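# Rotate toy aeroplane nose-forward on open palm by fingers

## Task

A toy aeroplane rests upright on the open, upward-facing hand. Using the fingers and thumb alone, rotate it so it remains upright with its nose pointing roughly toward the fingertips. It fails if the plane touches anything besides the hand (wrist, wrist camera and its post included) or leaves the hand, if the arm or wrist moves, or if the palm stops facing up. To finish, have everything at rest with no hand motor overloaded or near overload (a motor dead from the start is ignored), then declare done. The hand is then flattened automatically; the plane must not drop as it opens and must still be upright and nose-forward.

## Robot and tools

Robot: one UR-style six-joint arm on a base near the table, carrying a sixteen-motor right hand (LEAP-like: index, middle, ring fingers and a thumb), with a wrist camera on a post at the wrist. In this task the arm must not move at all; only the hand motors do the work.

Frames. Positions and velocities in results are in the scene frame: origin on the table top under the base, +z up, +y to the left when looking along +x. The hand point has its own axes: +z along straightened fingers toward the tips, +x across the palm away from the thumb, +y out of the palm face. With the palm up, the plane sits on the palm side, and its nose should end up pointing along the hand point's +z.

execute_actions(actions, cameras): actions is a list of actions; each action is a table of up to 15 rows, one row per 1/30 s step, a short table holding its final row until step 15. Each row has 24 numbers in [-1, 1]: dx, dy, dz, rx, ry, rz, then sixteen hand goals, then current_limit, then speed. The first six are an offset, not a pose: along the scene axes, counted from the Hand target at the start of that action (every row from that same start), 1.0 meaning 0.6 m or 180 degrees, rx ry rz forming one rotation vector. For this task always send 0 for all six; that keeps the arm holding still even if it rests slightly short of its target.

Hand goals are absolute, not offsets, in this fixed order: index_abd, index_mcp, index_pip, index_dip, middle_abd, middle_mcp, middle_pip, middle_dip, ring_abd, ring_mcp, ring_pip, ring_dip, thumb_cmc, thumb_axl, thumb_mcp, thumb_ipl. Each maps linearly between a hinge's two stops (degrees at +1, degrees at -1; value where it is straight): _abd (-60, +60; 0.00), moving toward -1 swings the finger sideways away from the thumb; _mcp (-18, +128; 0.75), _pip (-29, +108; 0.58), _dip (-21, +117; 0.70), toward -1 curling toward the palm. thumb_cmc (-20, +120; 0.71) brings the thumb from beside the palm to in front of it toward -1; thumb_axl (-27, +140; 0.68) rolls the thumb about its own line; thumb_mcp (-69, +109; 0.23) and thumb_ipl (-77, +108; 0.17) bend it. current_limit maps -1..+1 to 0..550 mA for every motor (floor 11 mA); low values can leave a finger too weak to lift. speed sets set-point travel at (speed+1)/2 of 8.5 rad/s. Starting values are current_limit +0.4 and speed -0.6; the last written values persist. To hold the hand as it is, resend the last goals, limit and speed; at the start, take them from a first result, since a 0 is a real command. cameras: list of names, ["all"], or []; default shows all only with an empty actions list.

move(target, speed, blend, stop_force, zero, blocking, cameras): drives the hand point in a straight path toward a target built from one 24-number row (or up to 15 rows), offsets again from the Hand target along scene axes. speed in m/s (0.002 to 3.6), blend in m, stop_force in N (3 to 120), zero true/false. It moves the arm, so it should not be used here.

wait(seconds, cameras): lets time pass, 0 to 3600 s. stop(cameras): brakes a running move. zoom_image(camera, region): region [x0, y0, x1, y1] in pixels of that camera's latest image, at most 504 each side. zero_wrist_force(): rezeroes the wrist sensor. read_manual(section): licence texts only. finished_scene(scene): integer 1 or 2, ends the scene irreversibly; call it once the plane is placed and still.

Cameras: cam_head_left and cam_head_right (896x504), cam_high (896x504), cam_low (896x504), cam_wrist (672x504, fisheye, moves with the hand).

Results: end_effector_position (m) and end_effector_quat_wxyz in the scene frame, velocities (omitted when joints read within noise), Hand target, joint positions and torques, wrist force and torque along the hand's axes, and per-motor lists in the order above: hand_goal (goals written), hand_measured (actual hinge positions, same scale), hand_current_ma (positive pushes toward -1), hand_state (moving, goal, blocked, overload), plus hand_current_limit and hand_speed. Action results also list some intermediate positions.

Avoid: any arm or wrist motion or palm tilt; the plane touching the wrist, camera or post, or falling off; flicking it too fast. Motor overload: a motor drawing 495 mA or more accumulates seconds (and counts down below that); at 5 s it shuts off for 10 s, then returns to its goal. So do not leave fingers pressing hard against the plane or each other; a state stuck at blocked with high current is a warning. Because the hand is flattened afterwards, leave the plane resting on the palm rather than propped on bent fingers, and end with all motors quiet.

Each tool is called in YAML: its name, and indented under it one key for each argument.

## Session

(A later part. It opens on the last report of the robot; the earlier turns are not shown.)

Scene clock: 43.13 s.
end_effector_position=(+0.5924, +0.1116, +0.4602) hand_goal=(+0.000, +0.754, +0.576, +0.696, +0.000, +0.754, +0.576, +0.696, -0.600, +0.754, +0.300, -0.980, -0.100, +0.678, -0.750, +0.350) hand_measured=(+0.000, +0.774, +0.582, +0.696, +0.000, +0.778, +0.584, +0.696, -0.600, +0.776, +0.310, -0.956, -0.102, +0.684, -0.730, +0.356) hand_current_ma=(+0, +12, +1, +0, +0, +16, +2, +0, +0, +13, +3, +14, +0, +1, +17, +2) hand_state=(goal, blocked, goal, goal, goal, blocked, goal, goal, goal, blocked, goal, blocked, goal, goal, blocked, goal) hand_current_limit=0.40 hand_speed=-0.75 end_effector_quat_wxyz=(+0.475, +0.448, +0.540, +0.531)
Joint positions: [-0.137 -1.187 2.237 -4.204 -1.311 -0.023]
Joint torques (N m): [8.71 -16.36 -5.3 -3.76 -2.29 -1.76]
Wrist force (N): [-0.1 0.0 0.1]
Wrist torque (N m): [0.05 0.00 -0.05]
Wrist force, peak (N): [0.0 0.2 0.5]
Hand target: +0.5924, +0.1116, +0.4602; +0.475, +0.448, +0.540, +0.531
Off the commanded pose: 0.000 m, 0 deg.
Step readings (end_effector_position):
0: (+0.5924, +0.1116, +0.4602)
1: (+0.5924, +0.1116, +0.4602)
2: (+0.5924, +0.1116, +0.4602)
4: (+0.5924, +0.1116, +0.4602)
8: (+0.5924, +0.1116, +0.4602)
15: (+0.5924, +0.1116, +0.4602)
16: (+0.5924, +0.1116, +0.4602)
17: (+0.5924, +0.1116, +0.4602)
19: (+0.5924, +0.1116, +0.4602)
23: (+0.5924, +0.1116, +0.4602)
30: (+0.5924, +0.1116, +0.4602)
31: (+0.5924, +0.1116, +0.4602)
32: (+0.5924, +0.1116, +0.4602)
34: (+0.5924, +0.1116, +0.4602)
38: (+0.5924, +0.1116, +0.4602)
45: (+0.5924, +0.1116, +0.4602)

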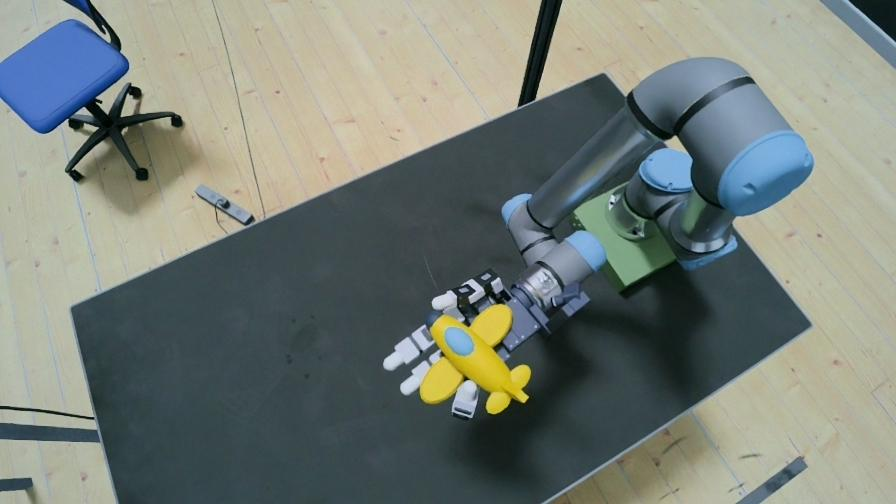

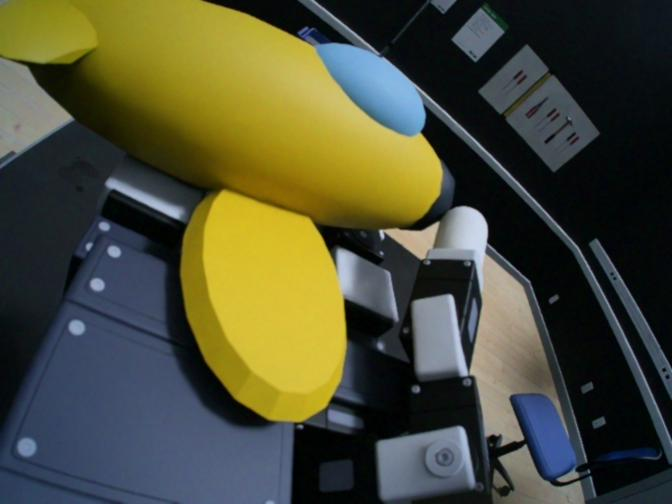

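execute_actions:
  actions:
    - [[0,0,0,0,0,0, 0,0.754,0.576,0.696, 0,0.754,0.576,0.696, -0.6,0.754,0.1,-0.98, -0.1,0.677,-0.75,0.3, 0.4,-0.75]]
    - [[0,0,0,0,0,0, 0,0.754,0.576,0.696, 0,0.754,0.576,0.696, -0.6,0.754,-0.1,-0.98, -0.1,0.677,-0.75,0.25, 0.4,-0.75]]
  cameras: ["cam_high", "cam_wrist"]

zoom_image:
  camera: "cam_high"
  region: [360, 240, 560, 430]

Scene clock: 45.03 s.
end_effector_position=(+0.5924, +0.1116, +0.4602) hand_goal=(+0.000, +0.754, +0.576, +0.696, +0.000, +0.754, +0.576, +0.696, -0.600, +0.754, -0.100, -0.980, -0.100, +0.678, -0.750, +0.250) hand_measured=(+0.000, +0.774, +0.582, +0.696, +0.000, +0.778, +0.584, +0.696, -0.604, +0.782, +0.012, -0.950, -0.084, +0.698, -0.724, +0.260) hand_current_ma=(+0, +12, +1, +0, +0, +14, +2, +0, +0, +21, +222, +19, +6, +14, +24, +5) hand_state=(goal, blocked, goal, goal, goal, blocked, goal, goal, goal, blocked, blocked, blocked, goal, blocked, blocked, goal) hand_current_limit=0.40 hand_speed=-0.75 end_effector_quat_wxyz=(+0.475, +0.448, +0.540, +0.531)
Joint positions: [-0.137 -1.187 2.237 -4.204 -1.311 -0.023]
Joint torques (N m): [8.82 -16.16 -5.52 -3.75 -2.21 -1.64]
Wrist force (N): [0.0 -0.1 0.1]
Wrist torque (N m): [0.02 -0.01 -0.03]
Wrist force, peak (N): [-0.1 0.0 0.5]
Hand target: +0.5924, +0.1116, +0.4602; +0.475, +0.448, +0.540, +0.531
Off the commanded pose: 0.000 m, 0 deg.
Step readings (end_effector_position):
0: (+0.5924, +0.1116, +0.4602)
1: (+0.5924, +0.1116, +0.4602)
2: (+0.5924, +0.1116, +0.4602)
4: (+0.5924, +0.1116, +0.4602)
8: (+0.5924, +0.1116, +0.4602)
15: (+0.5924, +0.1116, +0.4602)
16: (+0.5924, +0.1116, +0.4602)
17: (+0.5924, +0.1116, +0.4602)
19: (+0.5924, +0.1116, +0.4602)
23: (+0.5924, +0.1116, +0.4602)
30: (+0.5924, +0.1116, +0.4602)

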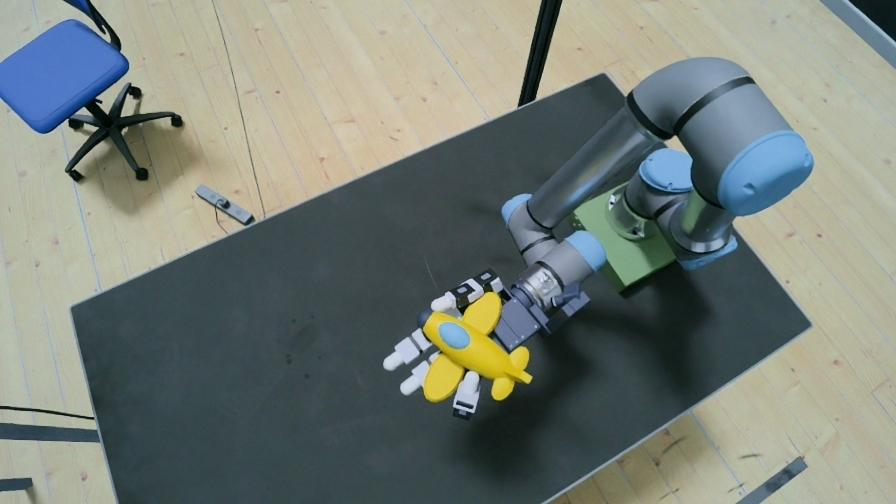

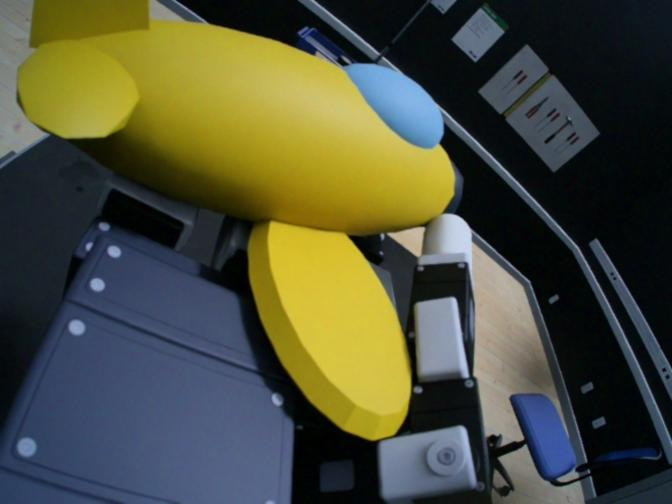

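Scaled by 2.520 from the camera's image (finer frame: 1280x720).

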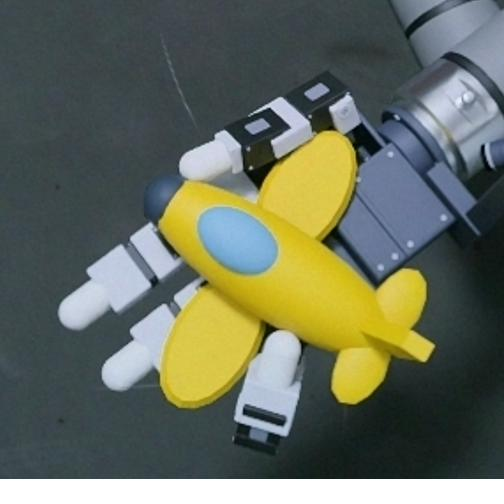

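execute_actions:
  actions:
    - [[0,0,0,0,0,0, 0,0.754,0.576,0.696, 0,0.754,0.576,0.696, -0.6,0.754,0.03,-0.97, 0.35,0.677,-0.62,0.25, 0.4,-0.65]]
    - [[0,0,0,0,0,0, 0,0.754,0.576,0.696, 0,0.754,0.576,0.696, -0.6,0.754,0.03,-0.97, 0.93,0.677,-0.2,0.2, 0.4,-0.6]]
    - [[0,0,0,0,0,0, 0,0.754,0.576,0.696, 0,0.754,0.576,0.696, -0.6,0.754,-0.05,-0.98, 0.93,0.677,0.23,0.17, 0.4,-0.7]]
    - [[0,0,0,0,0,0, 0,0.754,0.576,0.696, 0,0.754,0.576,0.696, -0.7,0.754,-0.2,-0.98, 0.93,0.677,0.23,0.17, 0.4,-0.75]]
  cameras: ["cam_high", "cam_wrist"]

zoom_image:
  camera: "cam_high"
  region: [360, 240, 560, 430]

Scene clock: 52.07 s.
end_effector_position=(+0.5924, +0.1116, +0.4602) hand_goal=(+0.000, +0.754, +0.576, +0.696, +0.000, +0.754, +0.576, +0.696, -0.700, +0.754, -0.200, -0.980, +0.930, +0.678, +0.230, +0.170) hand_measured=(+0.000, +0.774, +0.582, +0.696, +0.000, +0.778, +0.584, +0.696, -0.698, +0.774, -0.192, -0.976, +0.936, +0.680, +0.228, +0.172) hand_current_ma=(+0, +12, +1, +0, +0, +14, +2, +0, +0, +12, +2, +0, +1, +0, +0, +0) hand_state=(goal, blocked, goal, goal, goal, blocked, goal, goal, goal, blocked, goal, goal, goal, goal, goal, goal) hand_current_limit=0.40 hand_speed=-0.75 end_effector_quat_wxyz=(+0.475, +0.448, +0.540, +0.531)
Joint positions: [-0.137 -1.187 2.237 -4.204 -1.311 -0.023]
Joint torques (N m): [9.13 -15 -4.84 -3.56 -2.27 -1.7]
Wrist force (N): [0.0 -0.1 0.4]
Wrist torque (N m): [-0.04 -0.01 0.01]
Wrist force, peak (N): [0.1 0.5 0.3]
Hand target: +0.5924, +0.1116, +0.4602; +0.475, +0.448, +0.540, +0.531
Off the commanded pose: 0.000 m, 0 deg.
Step readings (end_effector_position):
0: (+0.5924, +0.1116, +0.4602)
1: (+0.5924, +0.1116, +0.4602)
2: (+0.5924, +0.1116, +0.4602)
4: (+0.5924, +0.1116, +0.4602)
8: (+0.5924, +0.1116, +0.4602)
15: (+0.5924, +0.1116, +0.4602)
16: (+0.5924, +0.1116, +0.4602)
17: (+0.5924, +0.1116, +0.4602)
19: (+0.5924, +0.1116, +0.4602)
23: (+0.5924, +0.1116, +0.4602)
30: (+0.5924, +0.1116, +0.4602)
31: (+0.5924, +0.1116, +0.4602)
32: (+0.5924, +0.1116, +0.4602)
34: (+0.5924, +0.1116, +0.4602)
38: (+0.5924, +0.1116, +0.4602)
45: (+0.5924, +0.1116, +0.4602)
46: (+0.5924, +0.1116, +0.4602)
47: (+0.5924, +0.1116, +0.4602)
49: (+0.5924, +0.1116, +0.4602)
53: (+0.5924, +0.1116, +0.4602)
60: (+0.5924, +0.1116, +0.4602)

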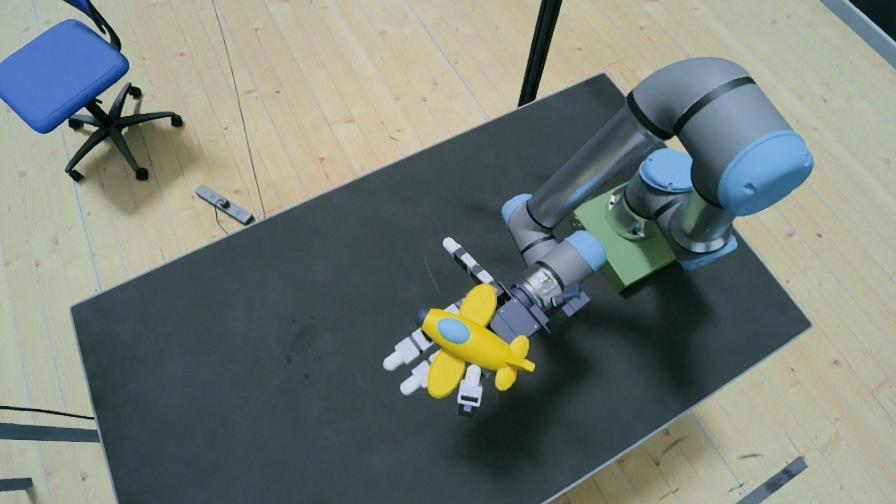

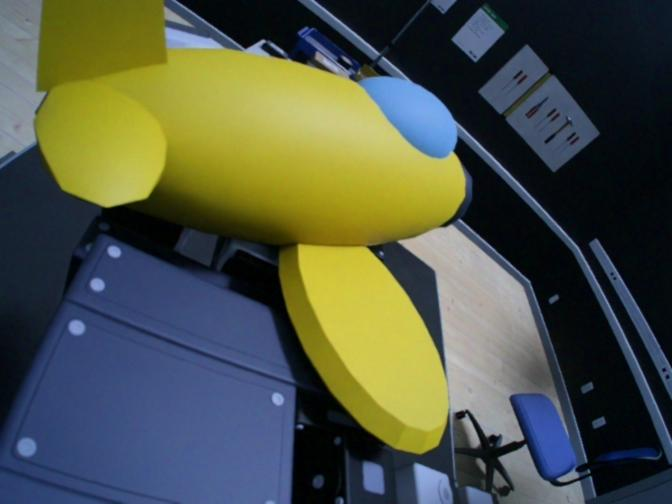

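Scaled by 2.520 from the camera's image (finer frame: 1280x720).

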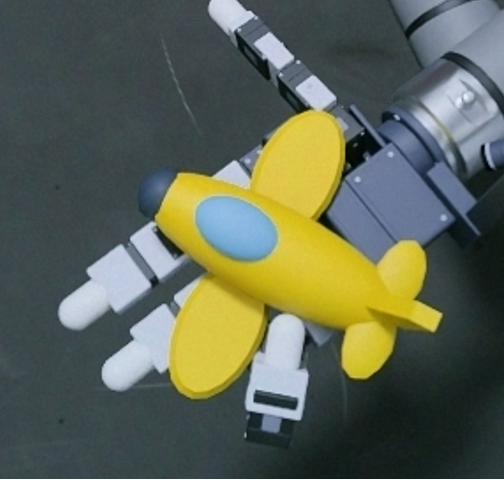

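execute_actions:
  actions:
    - [[0,0,0,0,0,0, 0,0.754,0.576,0.696, 0,0.754,0.576,0.696, -0.75,0.754,-0.4,-0.85, 0.93,0.677,0.23,0.17, 0.4,-0.75]]
    - [[0,0,0,0,0,0, 0,0.754,0.576,0.696, 0,0.754,0.576,0.696, -0.75,0.754,-0.6,-0.65, 0.93,0.677,0.23,0.17, 0.4,-0.75]]
  cameras: ["cam_high", "cam_wrist"]

zoom_image:
  camera: "cam_high"
  region: [360, 240, 560, 430]

Scene clock: 54.73 s.
end_effector_position=(+0.5924, +0.1116, +0.4602) hand_goal=(+0.000, +0.754, +0.576, +0.696, +0.000, +0.754, +0.576, +0.696, -0.750, +0.754, -0.600, -0.650, +0.930, +0.678, +0.230, +0.170) hand_measured=(+0.000, +0.774, +0.582, +0.696, +0.000, +0.778, +0.582, +0.696, -0.748, +0.774, -0.596, -0.654, +0.936, +0.680, +0.228, +0.172) hand_current_ma=(+0, +12, +1, +0, +0, +14, +1, +0, +0, +11, +1, -1, +1, +0, +0, +0) hand_state=(goal, blocked, goal, goal, goal, blocked, goal, goal, goal, goal, goal, goal, goal, goal, goal, goal) hand_current_limit=0.40 hand_speed=-0.75 end_effector_quat_wxyz=(+0.475, +0.448, +0.540, +0.531)
Joint positions: [-0.137 -1.187 2.237 -4.204 -1.311 -0.023]
Joint torques (N m): [8.99 -15.19 -3.65 -3.5 -2.21 -1.68]
Wrist force (N): [-0.1 -0.2 0.2]
Wrist torque (N m): [-0.05 0.00 0.02]
Wrist force, peak (N): [-0.1 0.0 0.5]
Hand target: +0.5924, +0.1116, +0.4602; +0.475, +0.448, +0.540, +0.531
Off the commanded pose: 0.000 m, 0 deg.
Step readings (end_effector_position):
0: (+0.5924, +0.1116, +0.4602)
1: (+0.5924, +0.1116, +0.4602)
2: (+0.5924, +0.1116, +0.4602)
4: (+0.5924, +0.1116, +0.4602)
8: (+0.5924, +0.1116, +0.4602)
15: (+0.5924, +0.1116, +0.4602)
16: (+0.5924, +0.1116, +0.4602)
17: (+0.5924, +0.1116, +0.4602)
19: (+0.5924, +0.1116, +0.4602)
23: (+0.5924, +0.1116, +0.4602)
30: (+0.5924, +0.1116, +0.4602)

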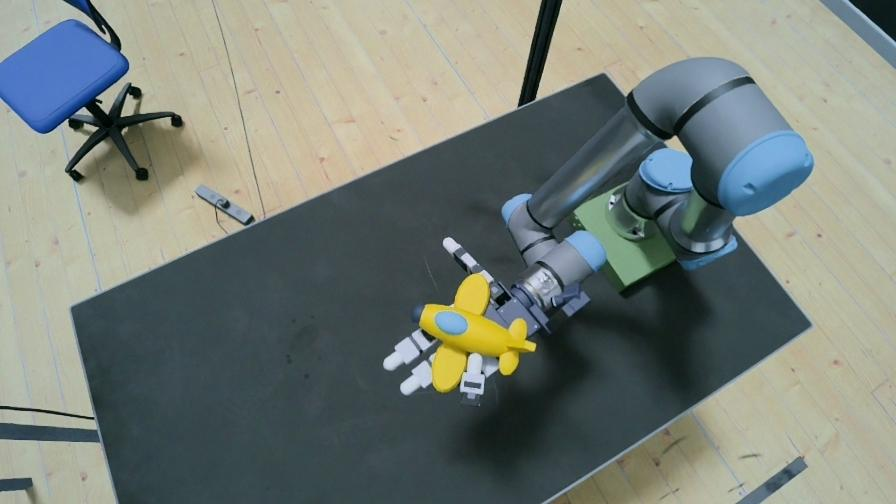

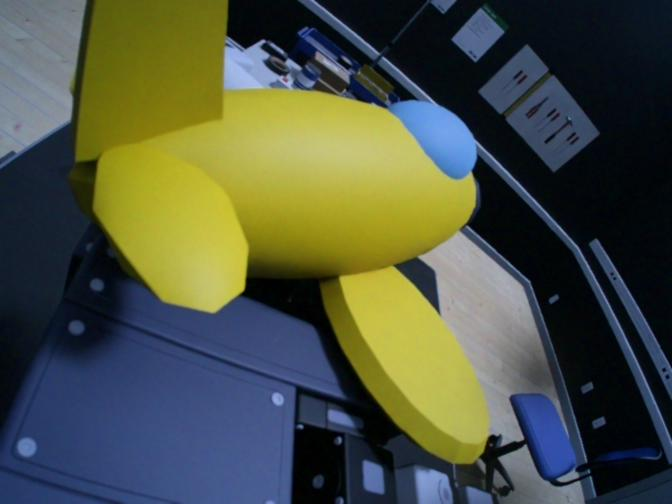

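Scaled by 2.520 from the camera's image (finer frame: 1280x720).

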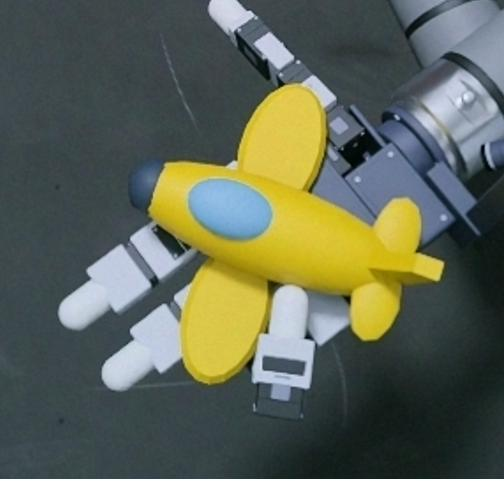

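execute_actions:
  actions:
    - [[0,0,0,0,0,0, 0,0.754,0.576,0.696, 0.2,0.754,0.576,0.4, -0.8,0.754,0.0,0.0, 0.3,0.677,0.23,0.17, 0.4,-0.6]]
    - [[0,0,0,0,0,0, 0,0.754,0.576,0.696, 0.2,0.754,0.576,-0.1, -0.8,0.754,0.5,0.5, 0.3,0.677,0.1,0.17, 0.4,-0.6]]
    - [[0,0,0,0,0,0, 0,0.754,0.576,0.696, 0.2,0.754,0.576,-0.5, -0.8,0.754,0.577,0.7, 0.3,0.677,-0.05,0.17, 0.4,-0.7]]
  cameras: ["cam_high", "cam_wrist"]

zoom_image:
  camera: "cam_high"
  region: [360, 240, 560, 430]

Scene clock: 59.23 s.
end_effector_position=(+0.5924, +0.1116, +0.4602) hand_goal=(+0.000, +0.754, +0.576, +0.696, +0.200, +0.754, +0.576, -0.500, -0.800, +0.754, +0.578, +0.700, +0.300, +0.678, -0.050, +0.170) hand_measured=(+0.004, +0.770, +0.580, +0.696, +0.202, +0.778, +0.582, -0.494, -0.798, +0.772, +0.578, +0.698, +0.318, +0.680, -0.050, +0.172) hand_current_ma=(+0, +7, +0, +0, +0, +14, +1, +1, +0, +10, +0, +0, +8, +0, +0, +0) hand_state=(goal, goal, goal, goal, goal, blocked, goal, goal, goal, goal, goal, goal, goal, goal, goal, goal) hand_current_limit=0.40 hand_speed=-0.70 end_effector_quat_wxyz=(+0.475, +0.448, +0.540, +0.531)
Joint positions: [-0.137 -1.187 2.237 -4.204 -1.311 -0.023]
Joint torques (N m): [8.92 -15.32 -3.2 -3.51 -2.12 -1.65]
Wrist force (N): [0.0 0.0 0.4]
Wrist torque (N m): [-0.02 -0.01 0.01]
Wrist force, peak (N): [0.2 0.3 0.4]
Hand target: +0.5924, +0.1116, +0.4602; +0.475, +0.448, +0.540, +0.531
Off the commanded pose: 0.000 m, 0 deg.
Step readings (end_effector_position):
0: (+0.5924, +0.1116, +0.4602)
1: (+0.5924, +0.1116, +0.4602)
2: (+0.5924, +0.1116, +0.4602)
4: (+0.5924, +0.1116, +0.4602)
8: (+0.5924, +0.1116, +0.4602)
15: (+0.5924, +0.1116, +0.4602)
16: (+0.5924, +0.1116, +0.4602)
17: (+0.5924, +0.1116, +0.4602)
19: (+0.5924, +0.1116, +0.4602)
23: (+0.5924, +0.1116, +0.4602)
30: (+0.5924, +0.1116, +0.4602)
31: (+0.5924, +0.1116, +0.4602)
32: (+0.5924, +0.1116, +0.4602)
34: (+0.5924, +0.1116, +0.4602)
38: (+0.5924, +0.1116, +0.4602)
45: (+0.5924, +0.1116, +0.4602)

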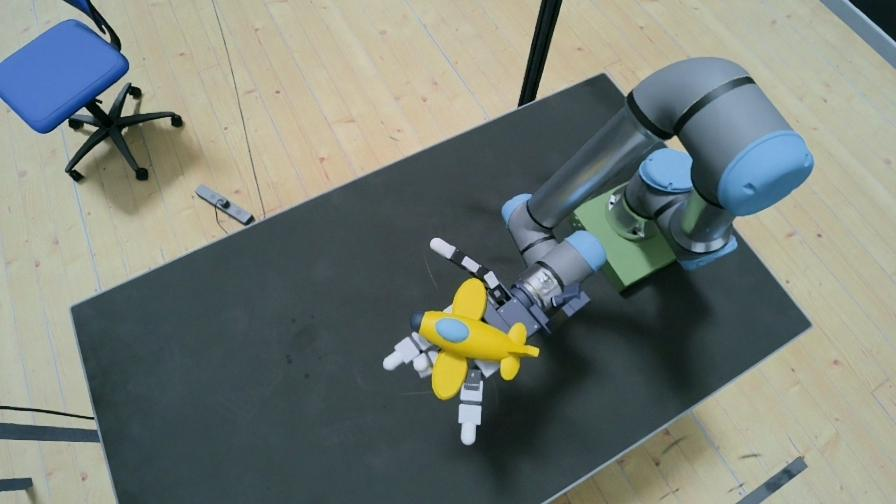

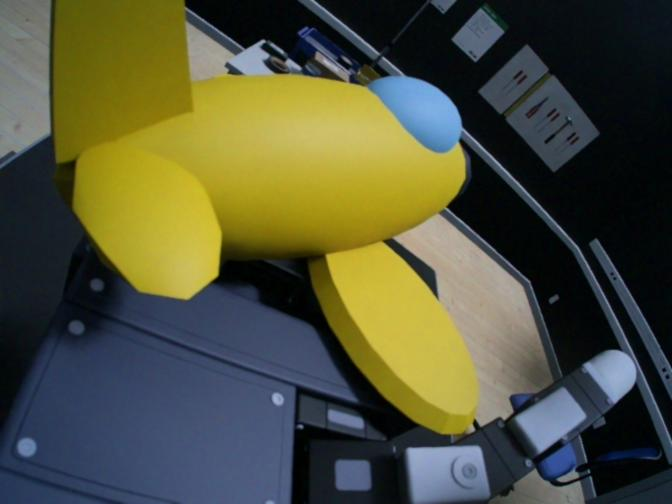

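Scaled by 2.520 from the camera's image (finer frame: 1280x720).

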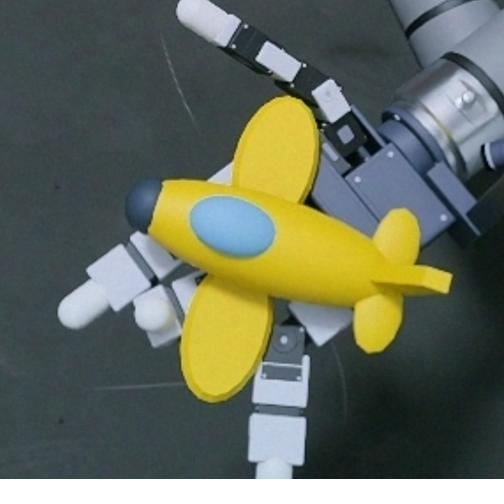

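execute_actions:
  actions:
    - [[0,0,0,0,0,0, 0,0.754,0.576,0.696, 0.0,0.754,0.576,-0.55, -0.8,0.754,0.577,0.7, 0.3,0.677,-0.2,0.17, 0.4,-0.75]]
    - [[0,0,0,0,0,0, 0,0.754,0.576,0.696, -0.25,0.754,0.576,-0.6, -0.8,0.754,0.577,0.7, 0.3,0.677,-0.35,0.17, 0.4,-0.75]]
  cameras: ["cam_high", "cam_wrist"]

zoom_image:
  camera: "cam_high"
  region: [360, 240, 560, 430]

Scene clock: 60.97 s.
end_effector_position=(+0.5924, +0.1116, +0.4602) hand_goal=(+0.000, +0.754, +0.576, +0.696, -0.250, +0.754, +0.576, -0.600, -0.800, +0.754, +0.578, +0.700, +0.300, +0.678, -0.350, +0.170) hand_measured=(+0.004, +0.770, +0.580, +0.696, -0.246, +0.776, +0.582, -0.596, -0.798, +0.772, +0.580, +0.698, +0.316, +0.680, -0.350, +0.172) hand_current_ma=(+0, +7, +0, +0, +0, +12, +1, +0, +0, +10, +0, +0, +7, +0, +0, +0) hand_state=(goal, goal, goal, goal, goal, blocked, goal, goal, goal, goal, goal, goal, goal, goal, goal, goal) hand_current_limit=0.40 hand_speed=-0.75 end_effector_quat_wxyz=(+0.475, +0.448, +0.540, +0.531)
Joint positions: [-0.137 -1.187 2.237 -4.204 -1.311 -0.023]
Joint torques (N m): [8.74 -15.29 -3.33 -3.38 -2.08 -1.5]
Wrist force (N): [-0.1 0.0 0.3]
Wrist torque (N m): [-0.01 0.00 -0.02]
Wrist force, peak (N): [0.1 0.0 0.5]
Hand target: +0.5924, +0.1116, +0.4602; +0.475, +0.448, +0.540, +0.531
Off the commanded pose: 0.000 m, 0 deg.
Step readings (end_effector_position):
0: (+0.5924, +0.1116, +0.4602)
1: (+0.5924, +0.1116, +0.4602)
2: (+0.5924, +0.1116, +0.4602)
4: (+0.5924, +0.1116, +0.4602)
8: (+0.5924, +0.1116, +0.4602)
15: (+0.5924, +0.1116, +0.4602)
16: (+0.5924, +0.1116, +0.4602)
17: (+0.5924, +0.1116, +0.4602)
19: (+0.5924, +0.1116, +0.4602)
23: (+0.5924, +0.1116, +0.4602)
30: (+0.5924, +0.1116, +0.4602)

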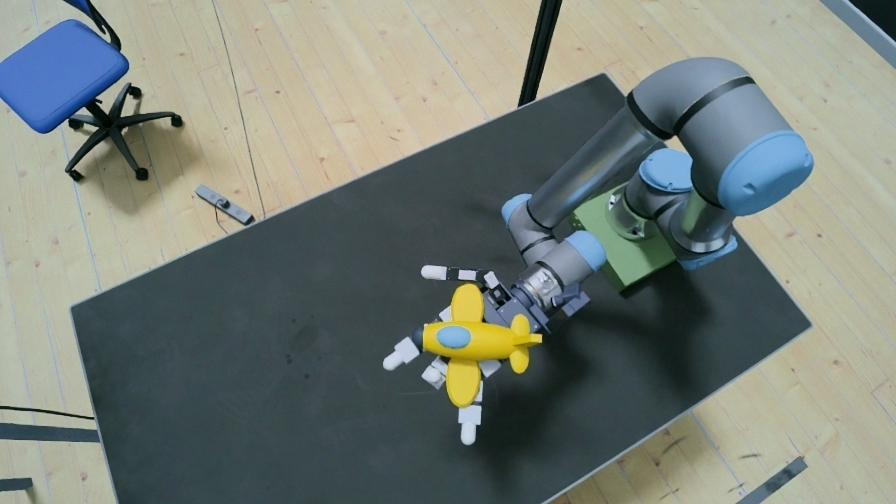

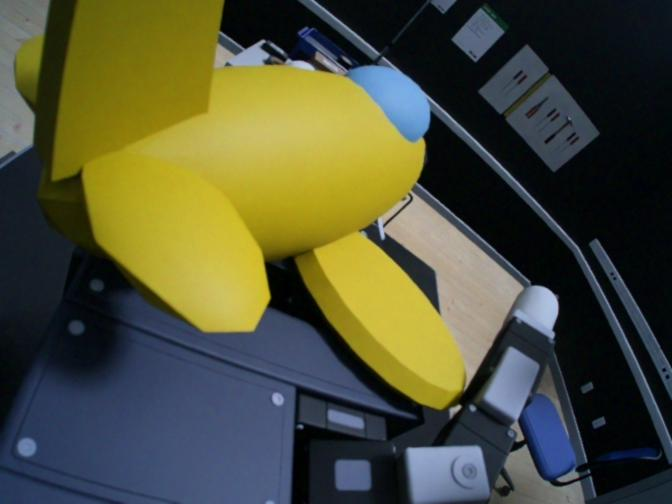

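Scaled by 2.520 from the camera's image (finer frame: 1280x720).

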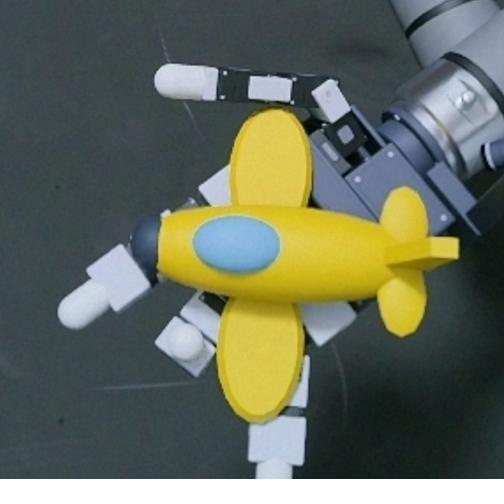

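execute_actions:
  actions:
    - [[0,0,0,0,0,0, 0,0.754,0.576,0.696, -0.38,0.754,0.5,-0.65, -0.8,0.754,0.577,0.7, 0.3,0.677,-0.45,0.17, 0.4,-0.75]]
    - [[0,0,0,0,0,0, 0,0.754,0.576,0.696, -0.5,0.754,0.4,-0.7, -0.8,0.754,0.577,0.7, 0.3,0.677,-0.55,0.17, 0.4,-0.75]]
  cameras: ["cam_high", "cam_wrist"]

zoom_image:
  camera: "cam_high"
  region: [360, 240, 560, 430]

Scene clock: 62.97 s.
end_effector_position=(+0.5924, +0.1116, +0.4602) hand_goal=(+0.000, +0.754, +0.576, +0.696, -0.500, +0.754, +0.400, -0.700, -0.800, +0.754, +0.578, +0.700, +0.300, +0.678, -0.550, +0.170) hand_measured=(+0.004, +0.770, +0.580, +0.696, -0.498, +0.774, +0.408, -0.698, -0.798, +0.772, +0.580, +0.698, +0.314, +0.680, -0.548, +0.172) hand_current_ma=(+0, +7, +0, +0, +0, +11, +2, +0, +0, +10, +0, +0, +5, +0, +0, +0) hand_state=(goal, goal, goal, goal, goal, goal, goal, goal, goal, goal, goal, goal, goal, goal, goal, goal) hand_current_limit=0.40 hand_speed=-0.75 end_effector_quat_wxyz=(+0.475, +0.448, +0.540, +0.531)
Joint positions: [-0.137 -1.187 2.237 -4.204 -1.311 -0.023]
Joint torques (N m): [8.8 -14.98 -3.6 -3.38 -2.05 -1.5]
Wrist force (N): [0.0 0.3 0.2]
Wrist torque (N m): [0.03 -0.01 -0.03]
Wrist force, peak (N): [-0.1 0.4 0.6]
Hand target: +0.5924, +0.1116, +0.4602; +0.475, +0.448, +0.540, +0.531
Off the commanded pose: 0.000 m, 0 deg.
Step readings (end_effector_position):
0: (+0.5924, +0.1116, +0.4602)
1: (+0.5924, +0.1116, +0.4602)
2: (+0.5924, +0.1116, +0.4602)
4: (+0.5924, +0.1116, +0.4602)
8: (+0.5924, +0.1116, +0.4602)
15: (+0.5924, +0.1116, +0.4602)
16: (+0.5924, +0.1116, +0.4602)
17: (+0.5924, +0.1116, +0.4602)
19: (+0.5924, +0.1116, +0.4602)
23: (+0.5924, +0.1116, +0.4602)
30: (+0.5924, +0.1116, +0.4602)

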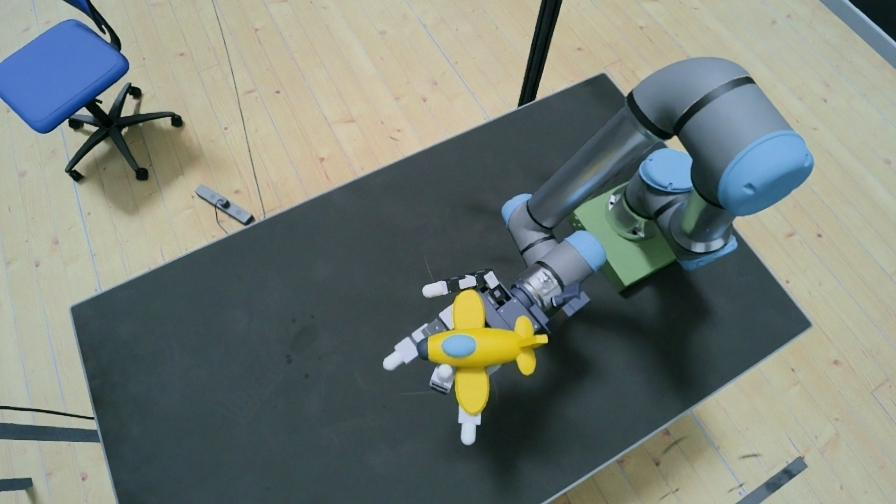

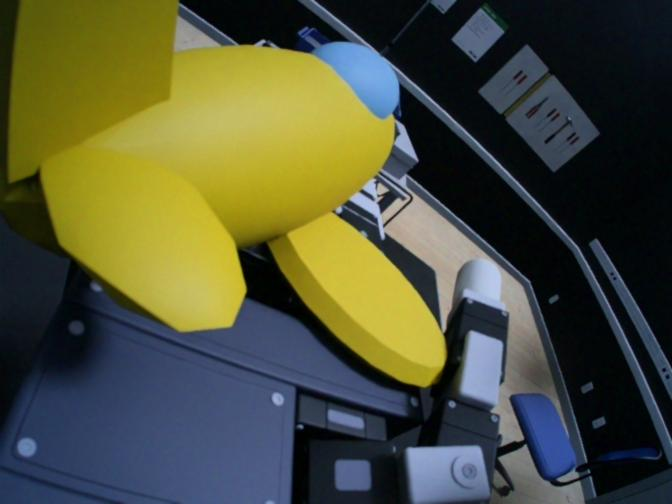

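Scaled by 2.520 from the camera's image (finer frame: 1280x720).

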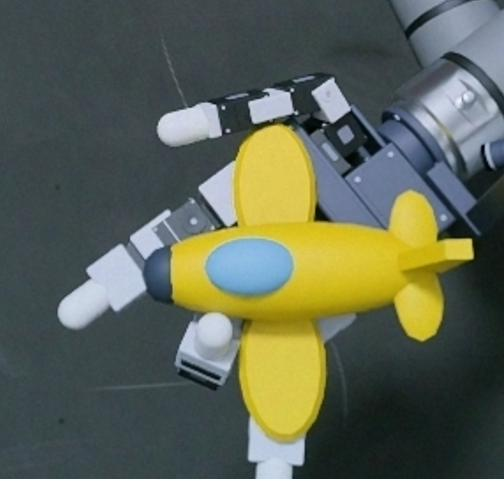

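execute_actions:
  actions:
    - [[0,0,0,0,0,0, 0,0.754,0.576,0.696, -0.5,0.754,0.577,0.0, -0.5,0.754,0.577,0.7, 0.3,0.677,-0.55,0.17, 0.4,-0.65]]
    - [[0,0,0,0,0,0, 0,0.754,0.576,0.696, -0.4,0.754,0.577,0.65, -0.15,0.754,0.577,0.7, 0.3,0.677,-0.55,0.17, 0.4,-0.65]]
    - [[0,0,0,0,0,0, 0,0.754,0.576,0.696, -0.1,0.754,0.577,0.7, -0.12,0.754,0.577,0.1, 0.3,0.677,-0.55,0.17, 0.4,-0.65]]
    - [[0,0,0,0,0,0, 0,0.754,0.576,0.696, 0.0,0.754,0.577,0.7, -0.12,0.754,0.577,-0.45, 0.3,0.677,-0.6,0.17, 0.4,-0.7]]
  cameras: ["cam_high", "cam_wrist"]

zoom_image:
  camera: "cam_high"
  region: [360, 240, 560, 430]

Scene clock: 67.20 s.
end_effector_position=(+0.5924, +0.1116, +0.4602) hand_goal=(+0.000, +0.754, +0.576, +0.696, +0.000, +0.754, +0.578, +0.700, -0.120, +0.754, +0.578, -0.450, +0.300, +0.678, -0.600, +0.170) hand_measured=(+0.004, +0.770, +0.580, +0.696, -0.004, +0.764, +0.578, +0.698, -0.122, +0.778, +0.584, -0.448, +0.312, +0.680, -0.600, +0.172) hand_current_ma=(+0, +7, +0, +0, +0, +4, +0, +0, +0, +15, +1, +0, +4, +0, +0, +0) hand_state=(goal, goal, goal, goal, goal, goal, goal, goal, goal, blocked, goal, goal, goal, goal, goal, goal) hand_current_limit=0.40 hand_speed=-0.70 end_effector_quat_wxyz=(+0.475, +0.448, +0.540, +0.531)
Joint positions: [-0.137 -1.187 2.237 -4.204 -1.311 -0.023]
Joint torques (N m): [8.93 -15.88 -3.11 -3.23 -2.04 -1.39]
Wrist force (N): [0.1 -0.1 0.2]
Wrist torque (N m): [0.01 -0.02 -0.01]
Wrist force, peak (N): [-0.1 0.3 0.6]
Hand target: +0.5924, +0.1116, +0.4602; +0.475, +0.448, +0.540, +0.531
Off the commanded pose: 0.000 m, 0 deg.
Step readings (end_effector_position):
0: (+0.5924, +0.1116, +0.4602)
1: (+0.5924, +0.1116, +0.4602)
2: (+0.5924, +0.1116, +0.4602)
4: (+0.5924, +0.1116, +0.4602)
8: (+0.5924, +0.1116, +0.4602)
15: (+0.5924, +0.1116, +0.4602)
16: (+0.5924, +0.1116, +0.4602)
17: (+0.5924, +0.1116, +0.4602)
19: (+0.5924, +0.1116, +0.4602)
23: (+0.5924, +0.1116, +0.4602)
30: (+0.5924, +0.1116, +0.4602)
31: (+0.5924, +0.1116, +0.4602)
32: (+0.5924, +0.1116, +0.4602)
34: (+0.5924, +0.1116, +0.4602)
38: (+0.5924, +0.1116, +0.4602)
45: (+0.5924, +0.1116, +0.4602)
46: (+0.5924, +0.1116, +0.4602)
47: (+0.5924, +0.1116, +0.4602)
49: (+0.5924, +0.1116, +0.4602)
53: (+0.5924, +0.1116, +0.4602)
60: (+0.5924, +0.1116, +0.4602)

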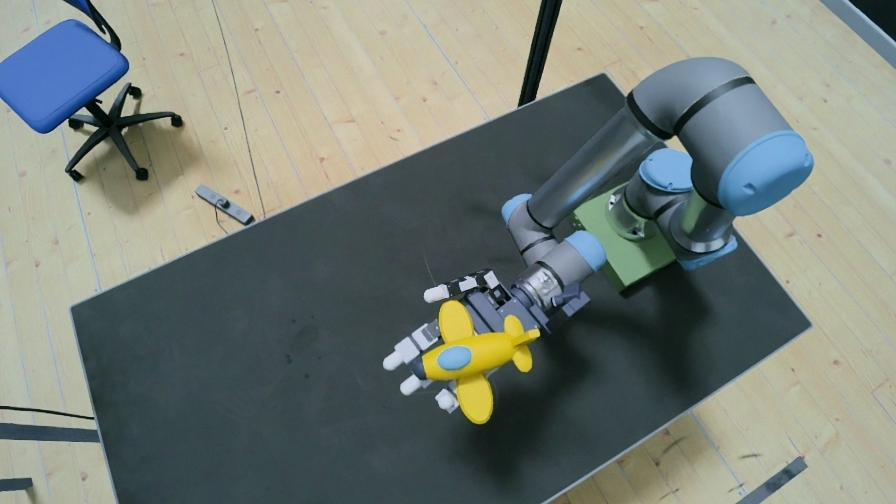

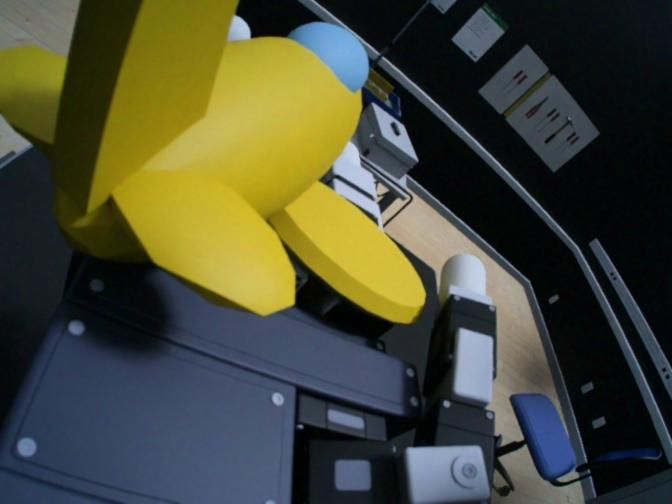

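Scaled by 2.520 from the camera's image (finer frame: 1280x720).

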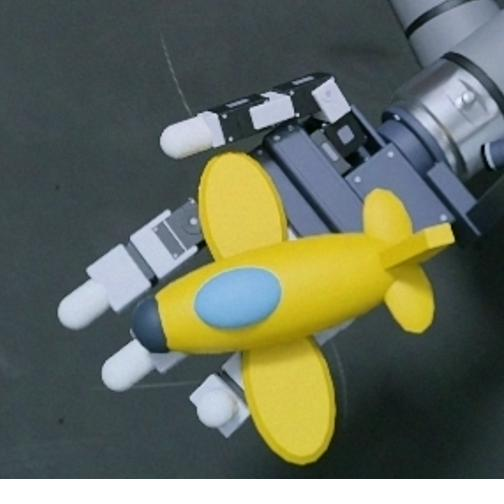

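execute_actions:
  actions:
    - [[0,0,0,0,0,0, 0,0.754,0.576,0.696, 0,0.754,0.577,0.7, -0.12,0.754,0.577,-0.5, 0.3,0.677,0.1,0.1, 0.4,-0.5]]
    - [[0,0,0,0,0,0, 0,0.754,0.576,0.696, 0,0.754,0.577,0.7, -0.12,0.754,0.577,-0.5, 0.143,0.677,0.225,-0.3, 0.4,-0.5]]
    - [[0,0,0,0,0,0, 0,0.754,0.576,0.696, 0,0.754,0.577,0.7, -0.12,0.754,0.577,-0.5, 0.143,0.677,0.225,-0.92, 0.4,-0.55]]
    - [[0,0,0,0,0,0, 0,0.754,0.576,0.696, 0,0.754,0.577,0.7, -0.12,0.754,0.577,-0.5, 0.143,0.677,0.0,-0.96, 0.4,-0.7]]
  cameras: ["cam_high", "cam_wrist", "cam_head_left"]

zoom_image:
  camera: "cam_high"
  region: [360, 240, 560, 430]

zoom_image:
  camera: "cam_head_left"
  region: [330, 170, 450, 270]

Scene clock: 81.07 s.
end_effector_position=(+0.5924, +0.1116, +0.4602) hand_goal=(+0.000, +0.754, +0.576, +0.696, +0.000, +0.754, +0.578, +0.700, -0.120, +0.754, +0.578, -0.500, +0.144, +0.678, +0.000, -0.960) hand_measured=(+0.004, +0.770, +0.580, +0.696, -0.004, +0.764, +0.578, +0.698, -0.122, +0.778, +0.584, -0.498, +0.158, +0.680, +0.000, -0.958) hand_current_ma=(+0, +7, +0, +0, +0, +4, +0, +0, +0, +15, +1, +0, +5, +0, +0, +0) hand_state=(goal, goal, goal, goal, goal, goal, goal, goal, goal, blocked, goal, goal, goal, goal, goal, goal) hand_current_limit=0.40 hand_speed=-0.70 end_effector_quat_wxyz=(+0.475, +0.448, +0.540, +0.531)
Joint positions: [-0.137 -1.187 2.237 -4.204 -1.311 -0.023]
Joint torques (N m): [8.85 -16.32 -1.79 -2.6 -1.79 -1.38]
Wrist force (N): [-0.1 0.2 0.4]
Wrist torque (N m): [0.01 -0.01 -0.02]
Wrist force, peak (N): [-0.1 -0.2 0.6]
Hand target: +0.5924, +0.1116, +0.4602; +0.475, +0.448, +0.540, +0.531
Off the commanded pose: 0.000 m, 0 deg.
Step readings (end_effector_position):
0: (+0.5924, +0.1116, +0.4602)
1: (+0.5924, +0.1116, +0.4602)
2: (+0.5924, +0.1116, +0.4602)
4: (+0.5924, +0.1116, +0.4602)
8: (+0.5924, +0.1116, +0.4602)
15: (+0.5924, +0.1116, +0.4602)
16: (+0.5924, +0.1116, +0.4602)
17: (+0.5924, +0.1116, +0.4602)
19: (+0.5924, +0.1116, +0.4602)
23: (+0.5924, +0.1116, +0.4602)
30: (+0.5924, +0.1116, +0.4602)
31: (+0.5924, +0.1116, +0.4602)
32: (+0.5924, +0.1116, +0.4602)
34: (+0.5924, +0.1116, +0.4602)
38: (+0.5924, +0.1116, +0.4602)
45: (+0.5924, +0.1116, +0.4602)
46: (+0.5924, +0.1116, +0.4602)
47: (+0.5924, +0.1116, +0.4602)
49: (+0.5924, +0.1116, +0.4602)
53: (+0.5924, +0.1116, +0.4602)
60: (+0.5924, +0.1116, +0.4602)
Images, in order (width x height): cam_head_left 896x504, cam_high 896x504, cam_wrist 672x504.

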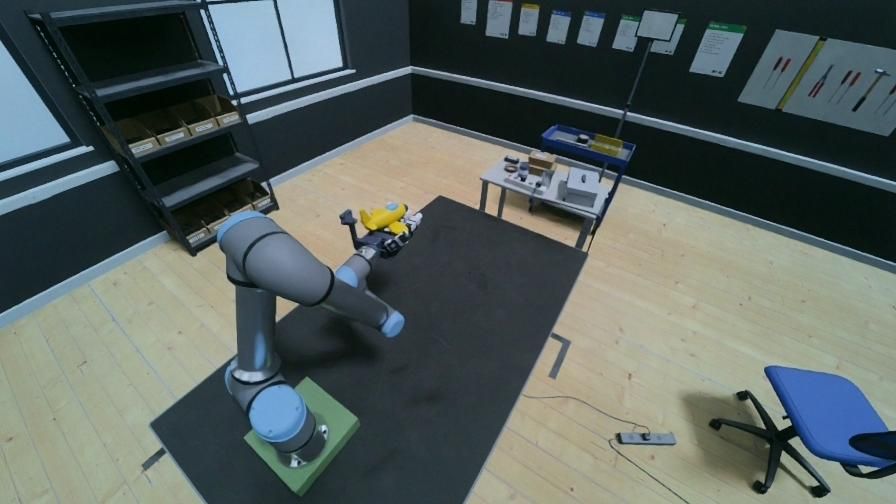

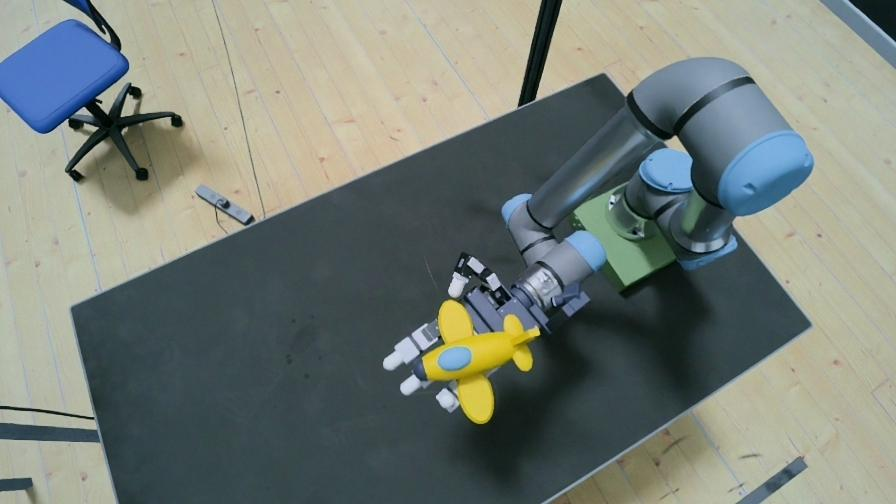

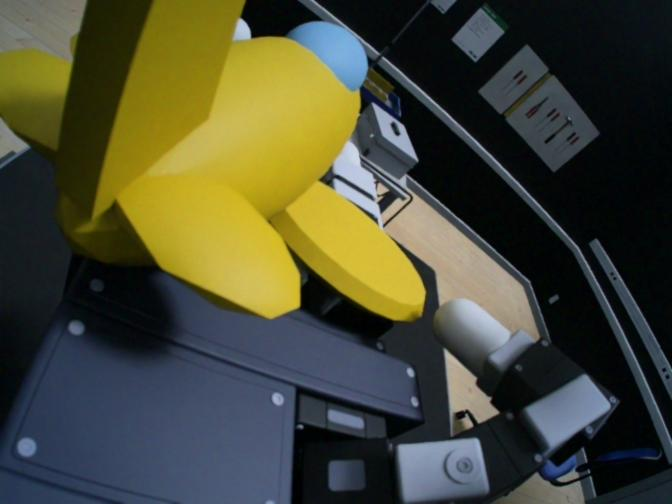

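Scaled by 2.520 from the camera's image (finer frame: 1280x720).

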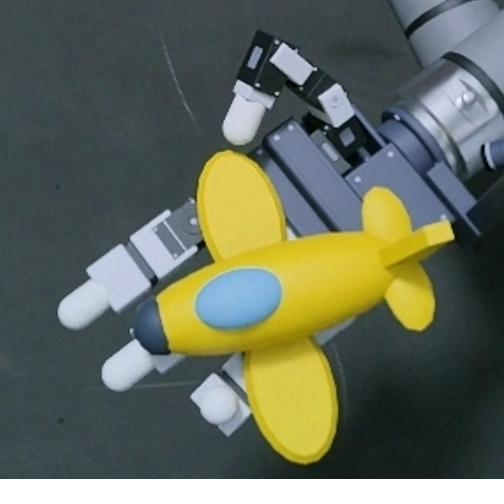

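Scaled by 4.200 from the camera's image (finer frame: 1280x720).

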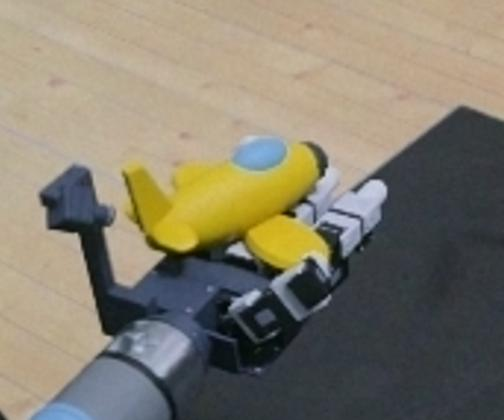

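execute_actions:
  actions:
    - [[0,0,0,0,0,0, 0,0.754,0.576,0.696, 0,0.754,0.577,0.7, -0.12,0.754,0.577,-0.55, 0.03,0.677,-0.135,-0.86, 0.4,-0.8]]
    - [[0,0,0,0,0,0, 0,0.754,0.576,0.696, 0,0.754,0.577,0.7, -0.12,0.754,0.5,-0.6, 0.03,0.677,-0.281,-0.643, 0.4,-0.8]]
  cameras: ["cam_high", "cam_wrist"]

zoom_image:
  camera: "cam_high"
  region: [360, 240, 560, 430]

Scene clock: 83.07 s.
end_effector_position=(+0.5924, +0.1116, +0.4602) hand_goal=(+0.000, +0.754, +0.576, +0.696, +0.000, +0.754, +0.578, +0.700, -0.120, +0.754, +0.500, -0.600, +0.030, +0.678, -0.280, -0.642) hand_measured=(+0.004, +0.770, +0.580, +0.696, -0.004, +0.766, +0.578, +0.698, -0.122, +0.776, +0.508, -0.598, +0.034, +0.678, -0.280, -0.646) hand_current_ma=(+0, +7, +0, +0, +0, +4, +0, +0, +0, +13, +2, +0, +1, +0, +0, -1) hand_state=(goal, goal, goal, goal, goal, goal, goal, goal, goal, blocked, goal, goal, goal, goal, goal, goal) hand_current_limit=0.40 hand_speed=-0.80 end_effector_quat_wxyz=(+0.475, +0.448, +0.540, +0.531)
Joint positions: [-0.137 -1.187 2.237 -4.204 -1.311 -0.023]
Joint torques (N m): [8.84 -15.93 -2.18 -2.63 -1.76 -1.29]
Wrist force (N): [0.1 0.1 0.1]
Wrist torque (N m): [0.04 -0.02 -0.02]
Wrist force, peak (N): [-0.1 0.1 0.5]
Hand target: +0.5924, +0.1116, +0.4602; +0.475, +0.448, +0.540, +0.531
Off the commanded pose: 0.000 m, 0 deg.
Step readings (end_effector_position):
0: (+0.5924, +0.1116, +0.4602)
1: (+0.5924, +0.1116, +0.4602)
2: (+0.5924, +0.1116, +0.4602)
4: (+0.5924, +0.1116, +0.4602)
8: (+0.5924, +0.1116, +0.4602)
15: (+0.5924, +0.1116, +0.4602)
16: (+0.5924, +0.1116, +0.4602)
17: (+0.5924, +0.1116, +0.4602)
19: (+0.5924, +0.1116, +0.4602)
23: (+0.5924, +0.1116, +0.4602)
30: (+0.5924, +0.1116, +0.4602)

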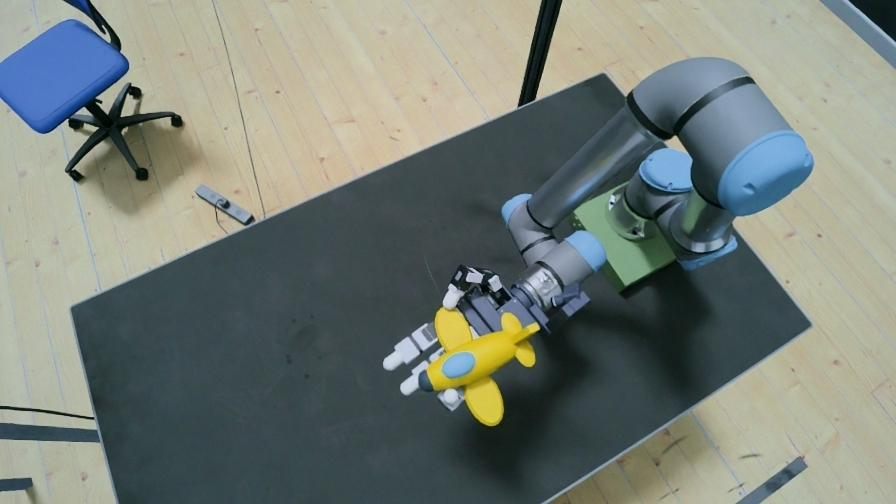

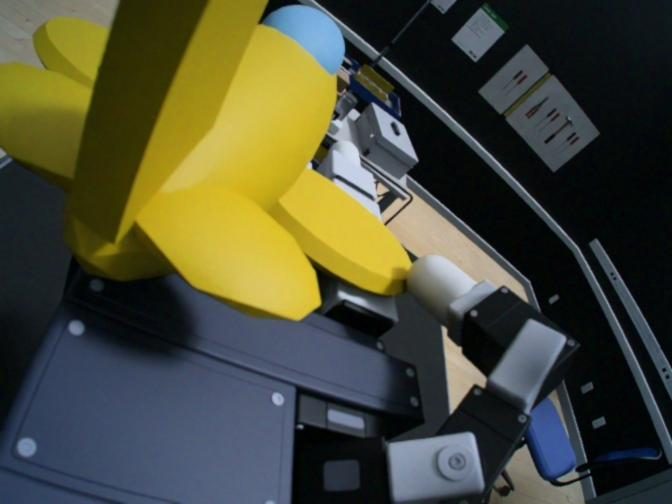

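Scaled by 2.520 from the camera's image (finer frame: 1280x720).

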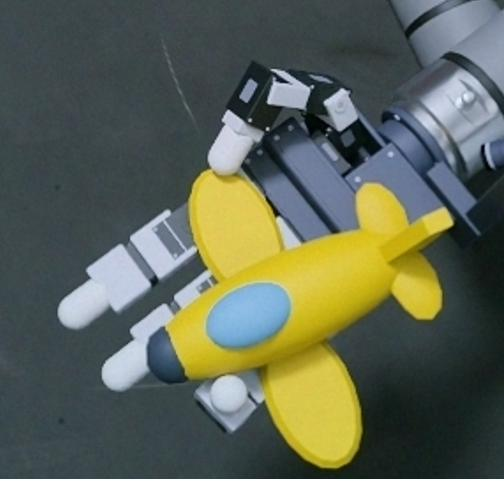

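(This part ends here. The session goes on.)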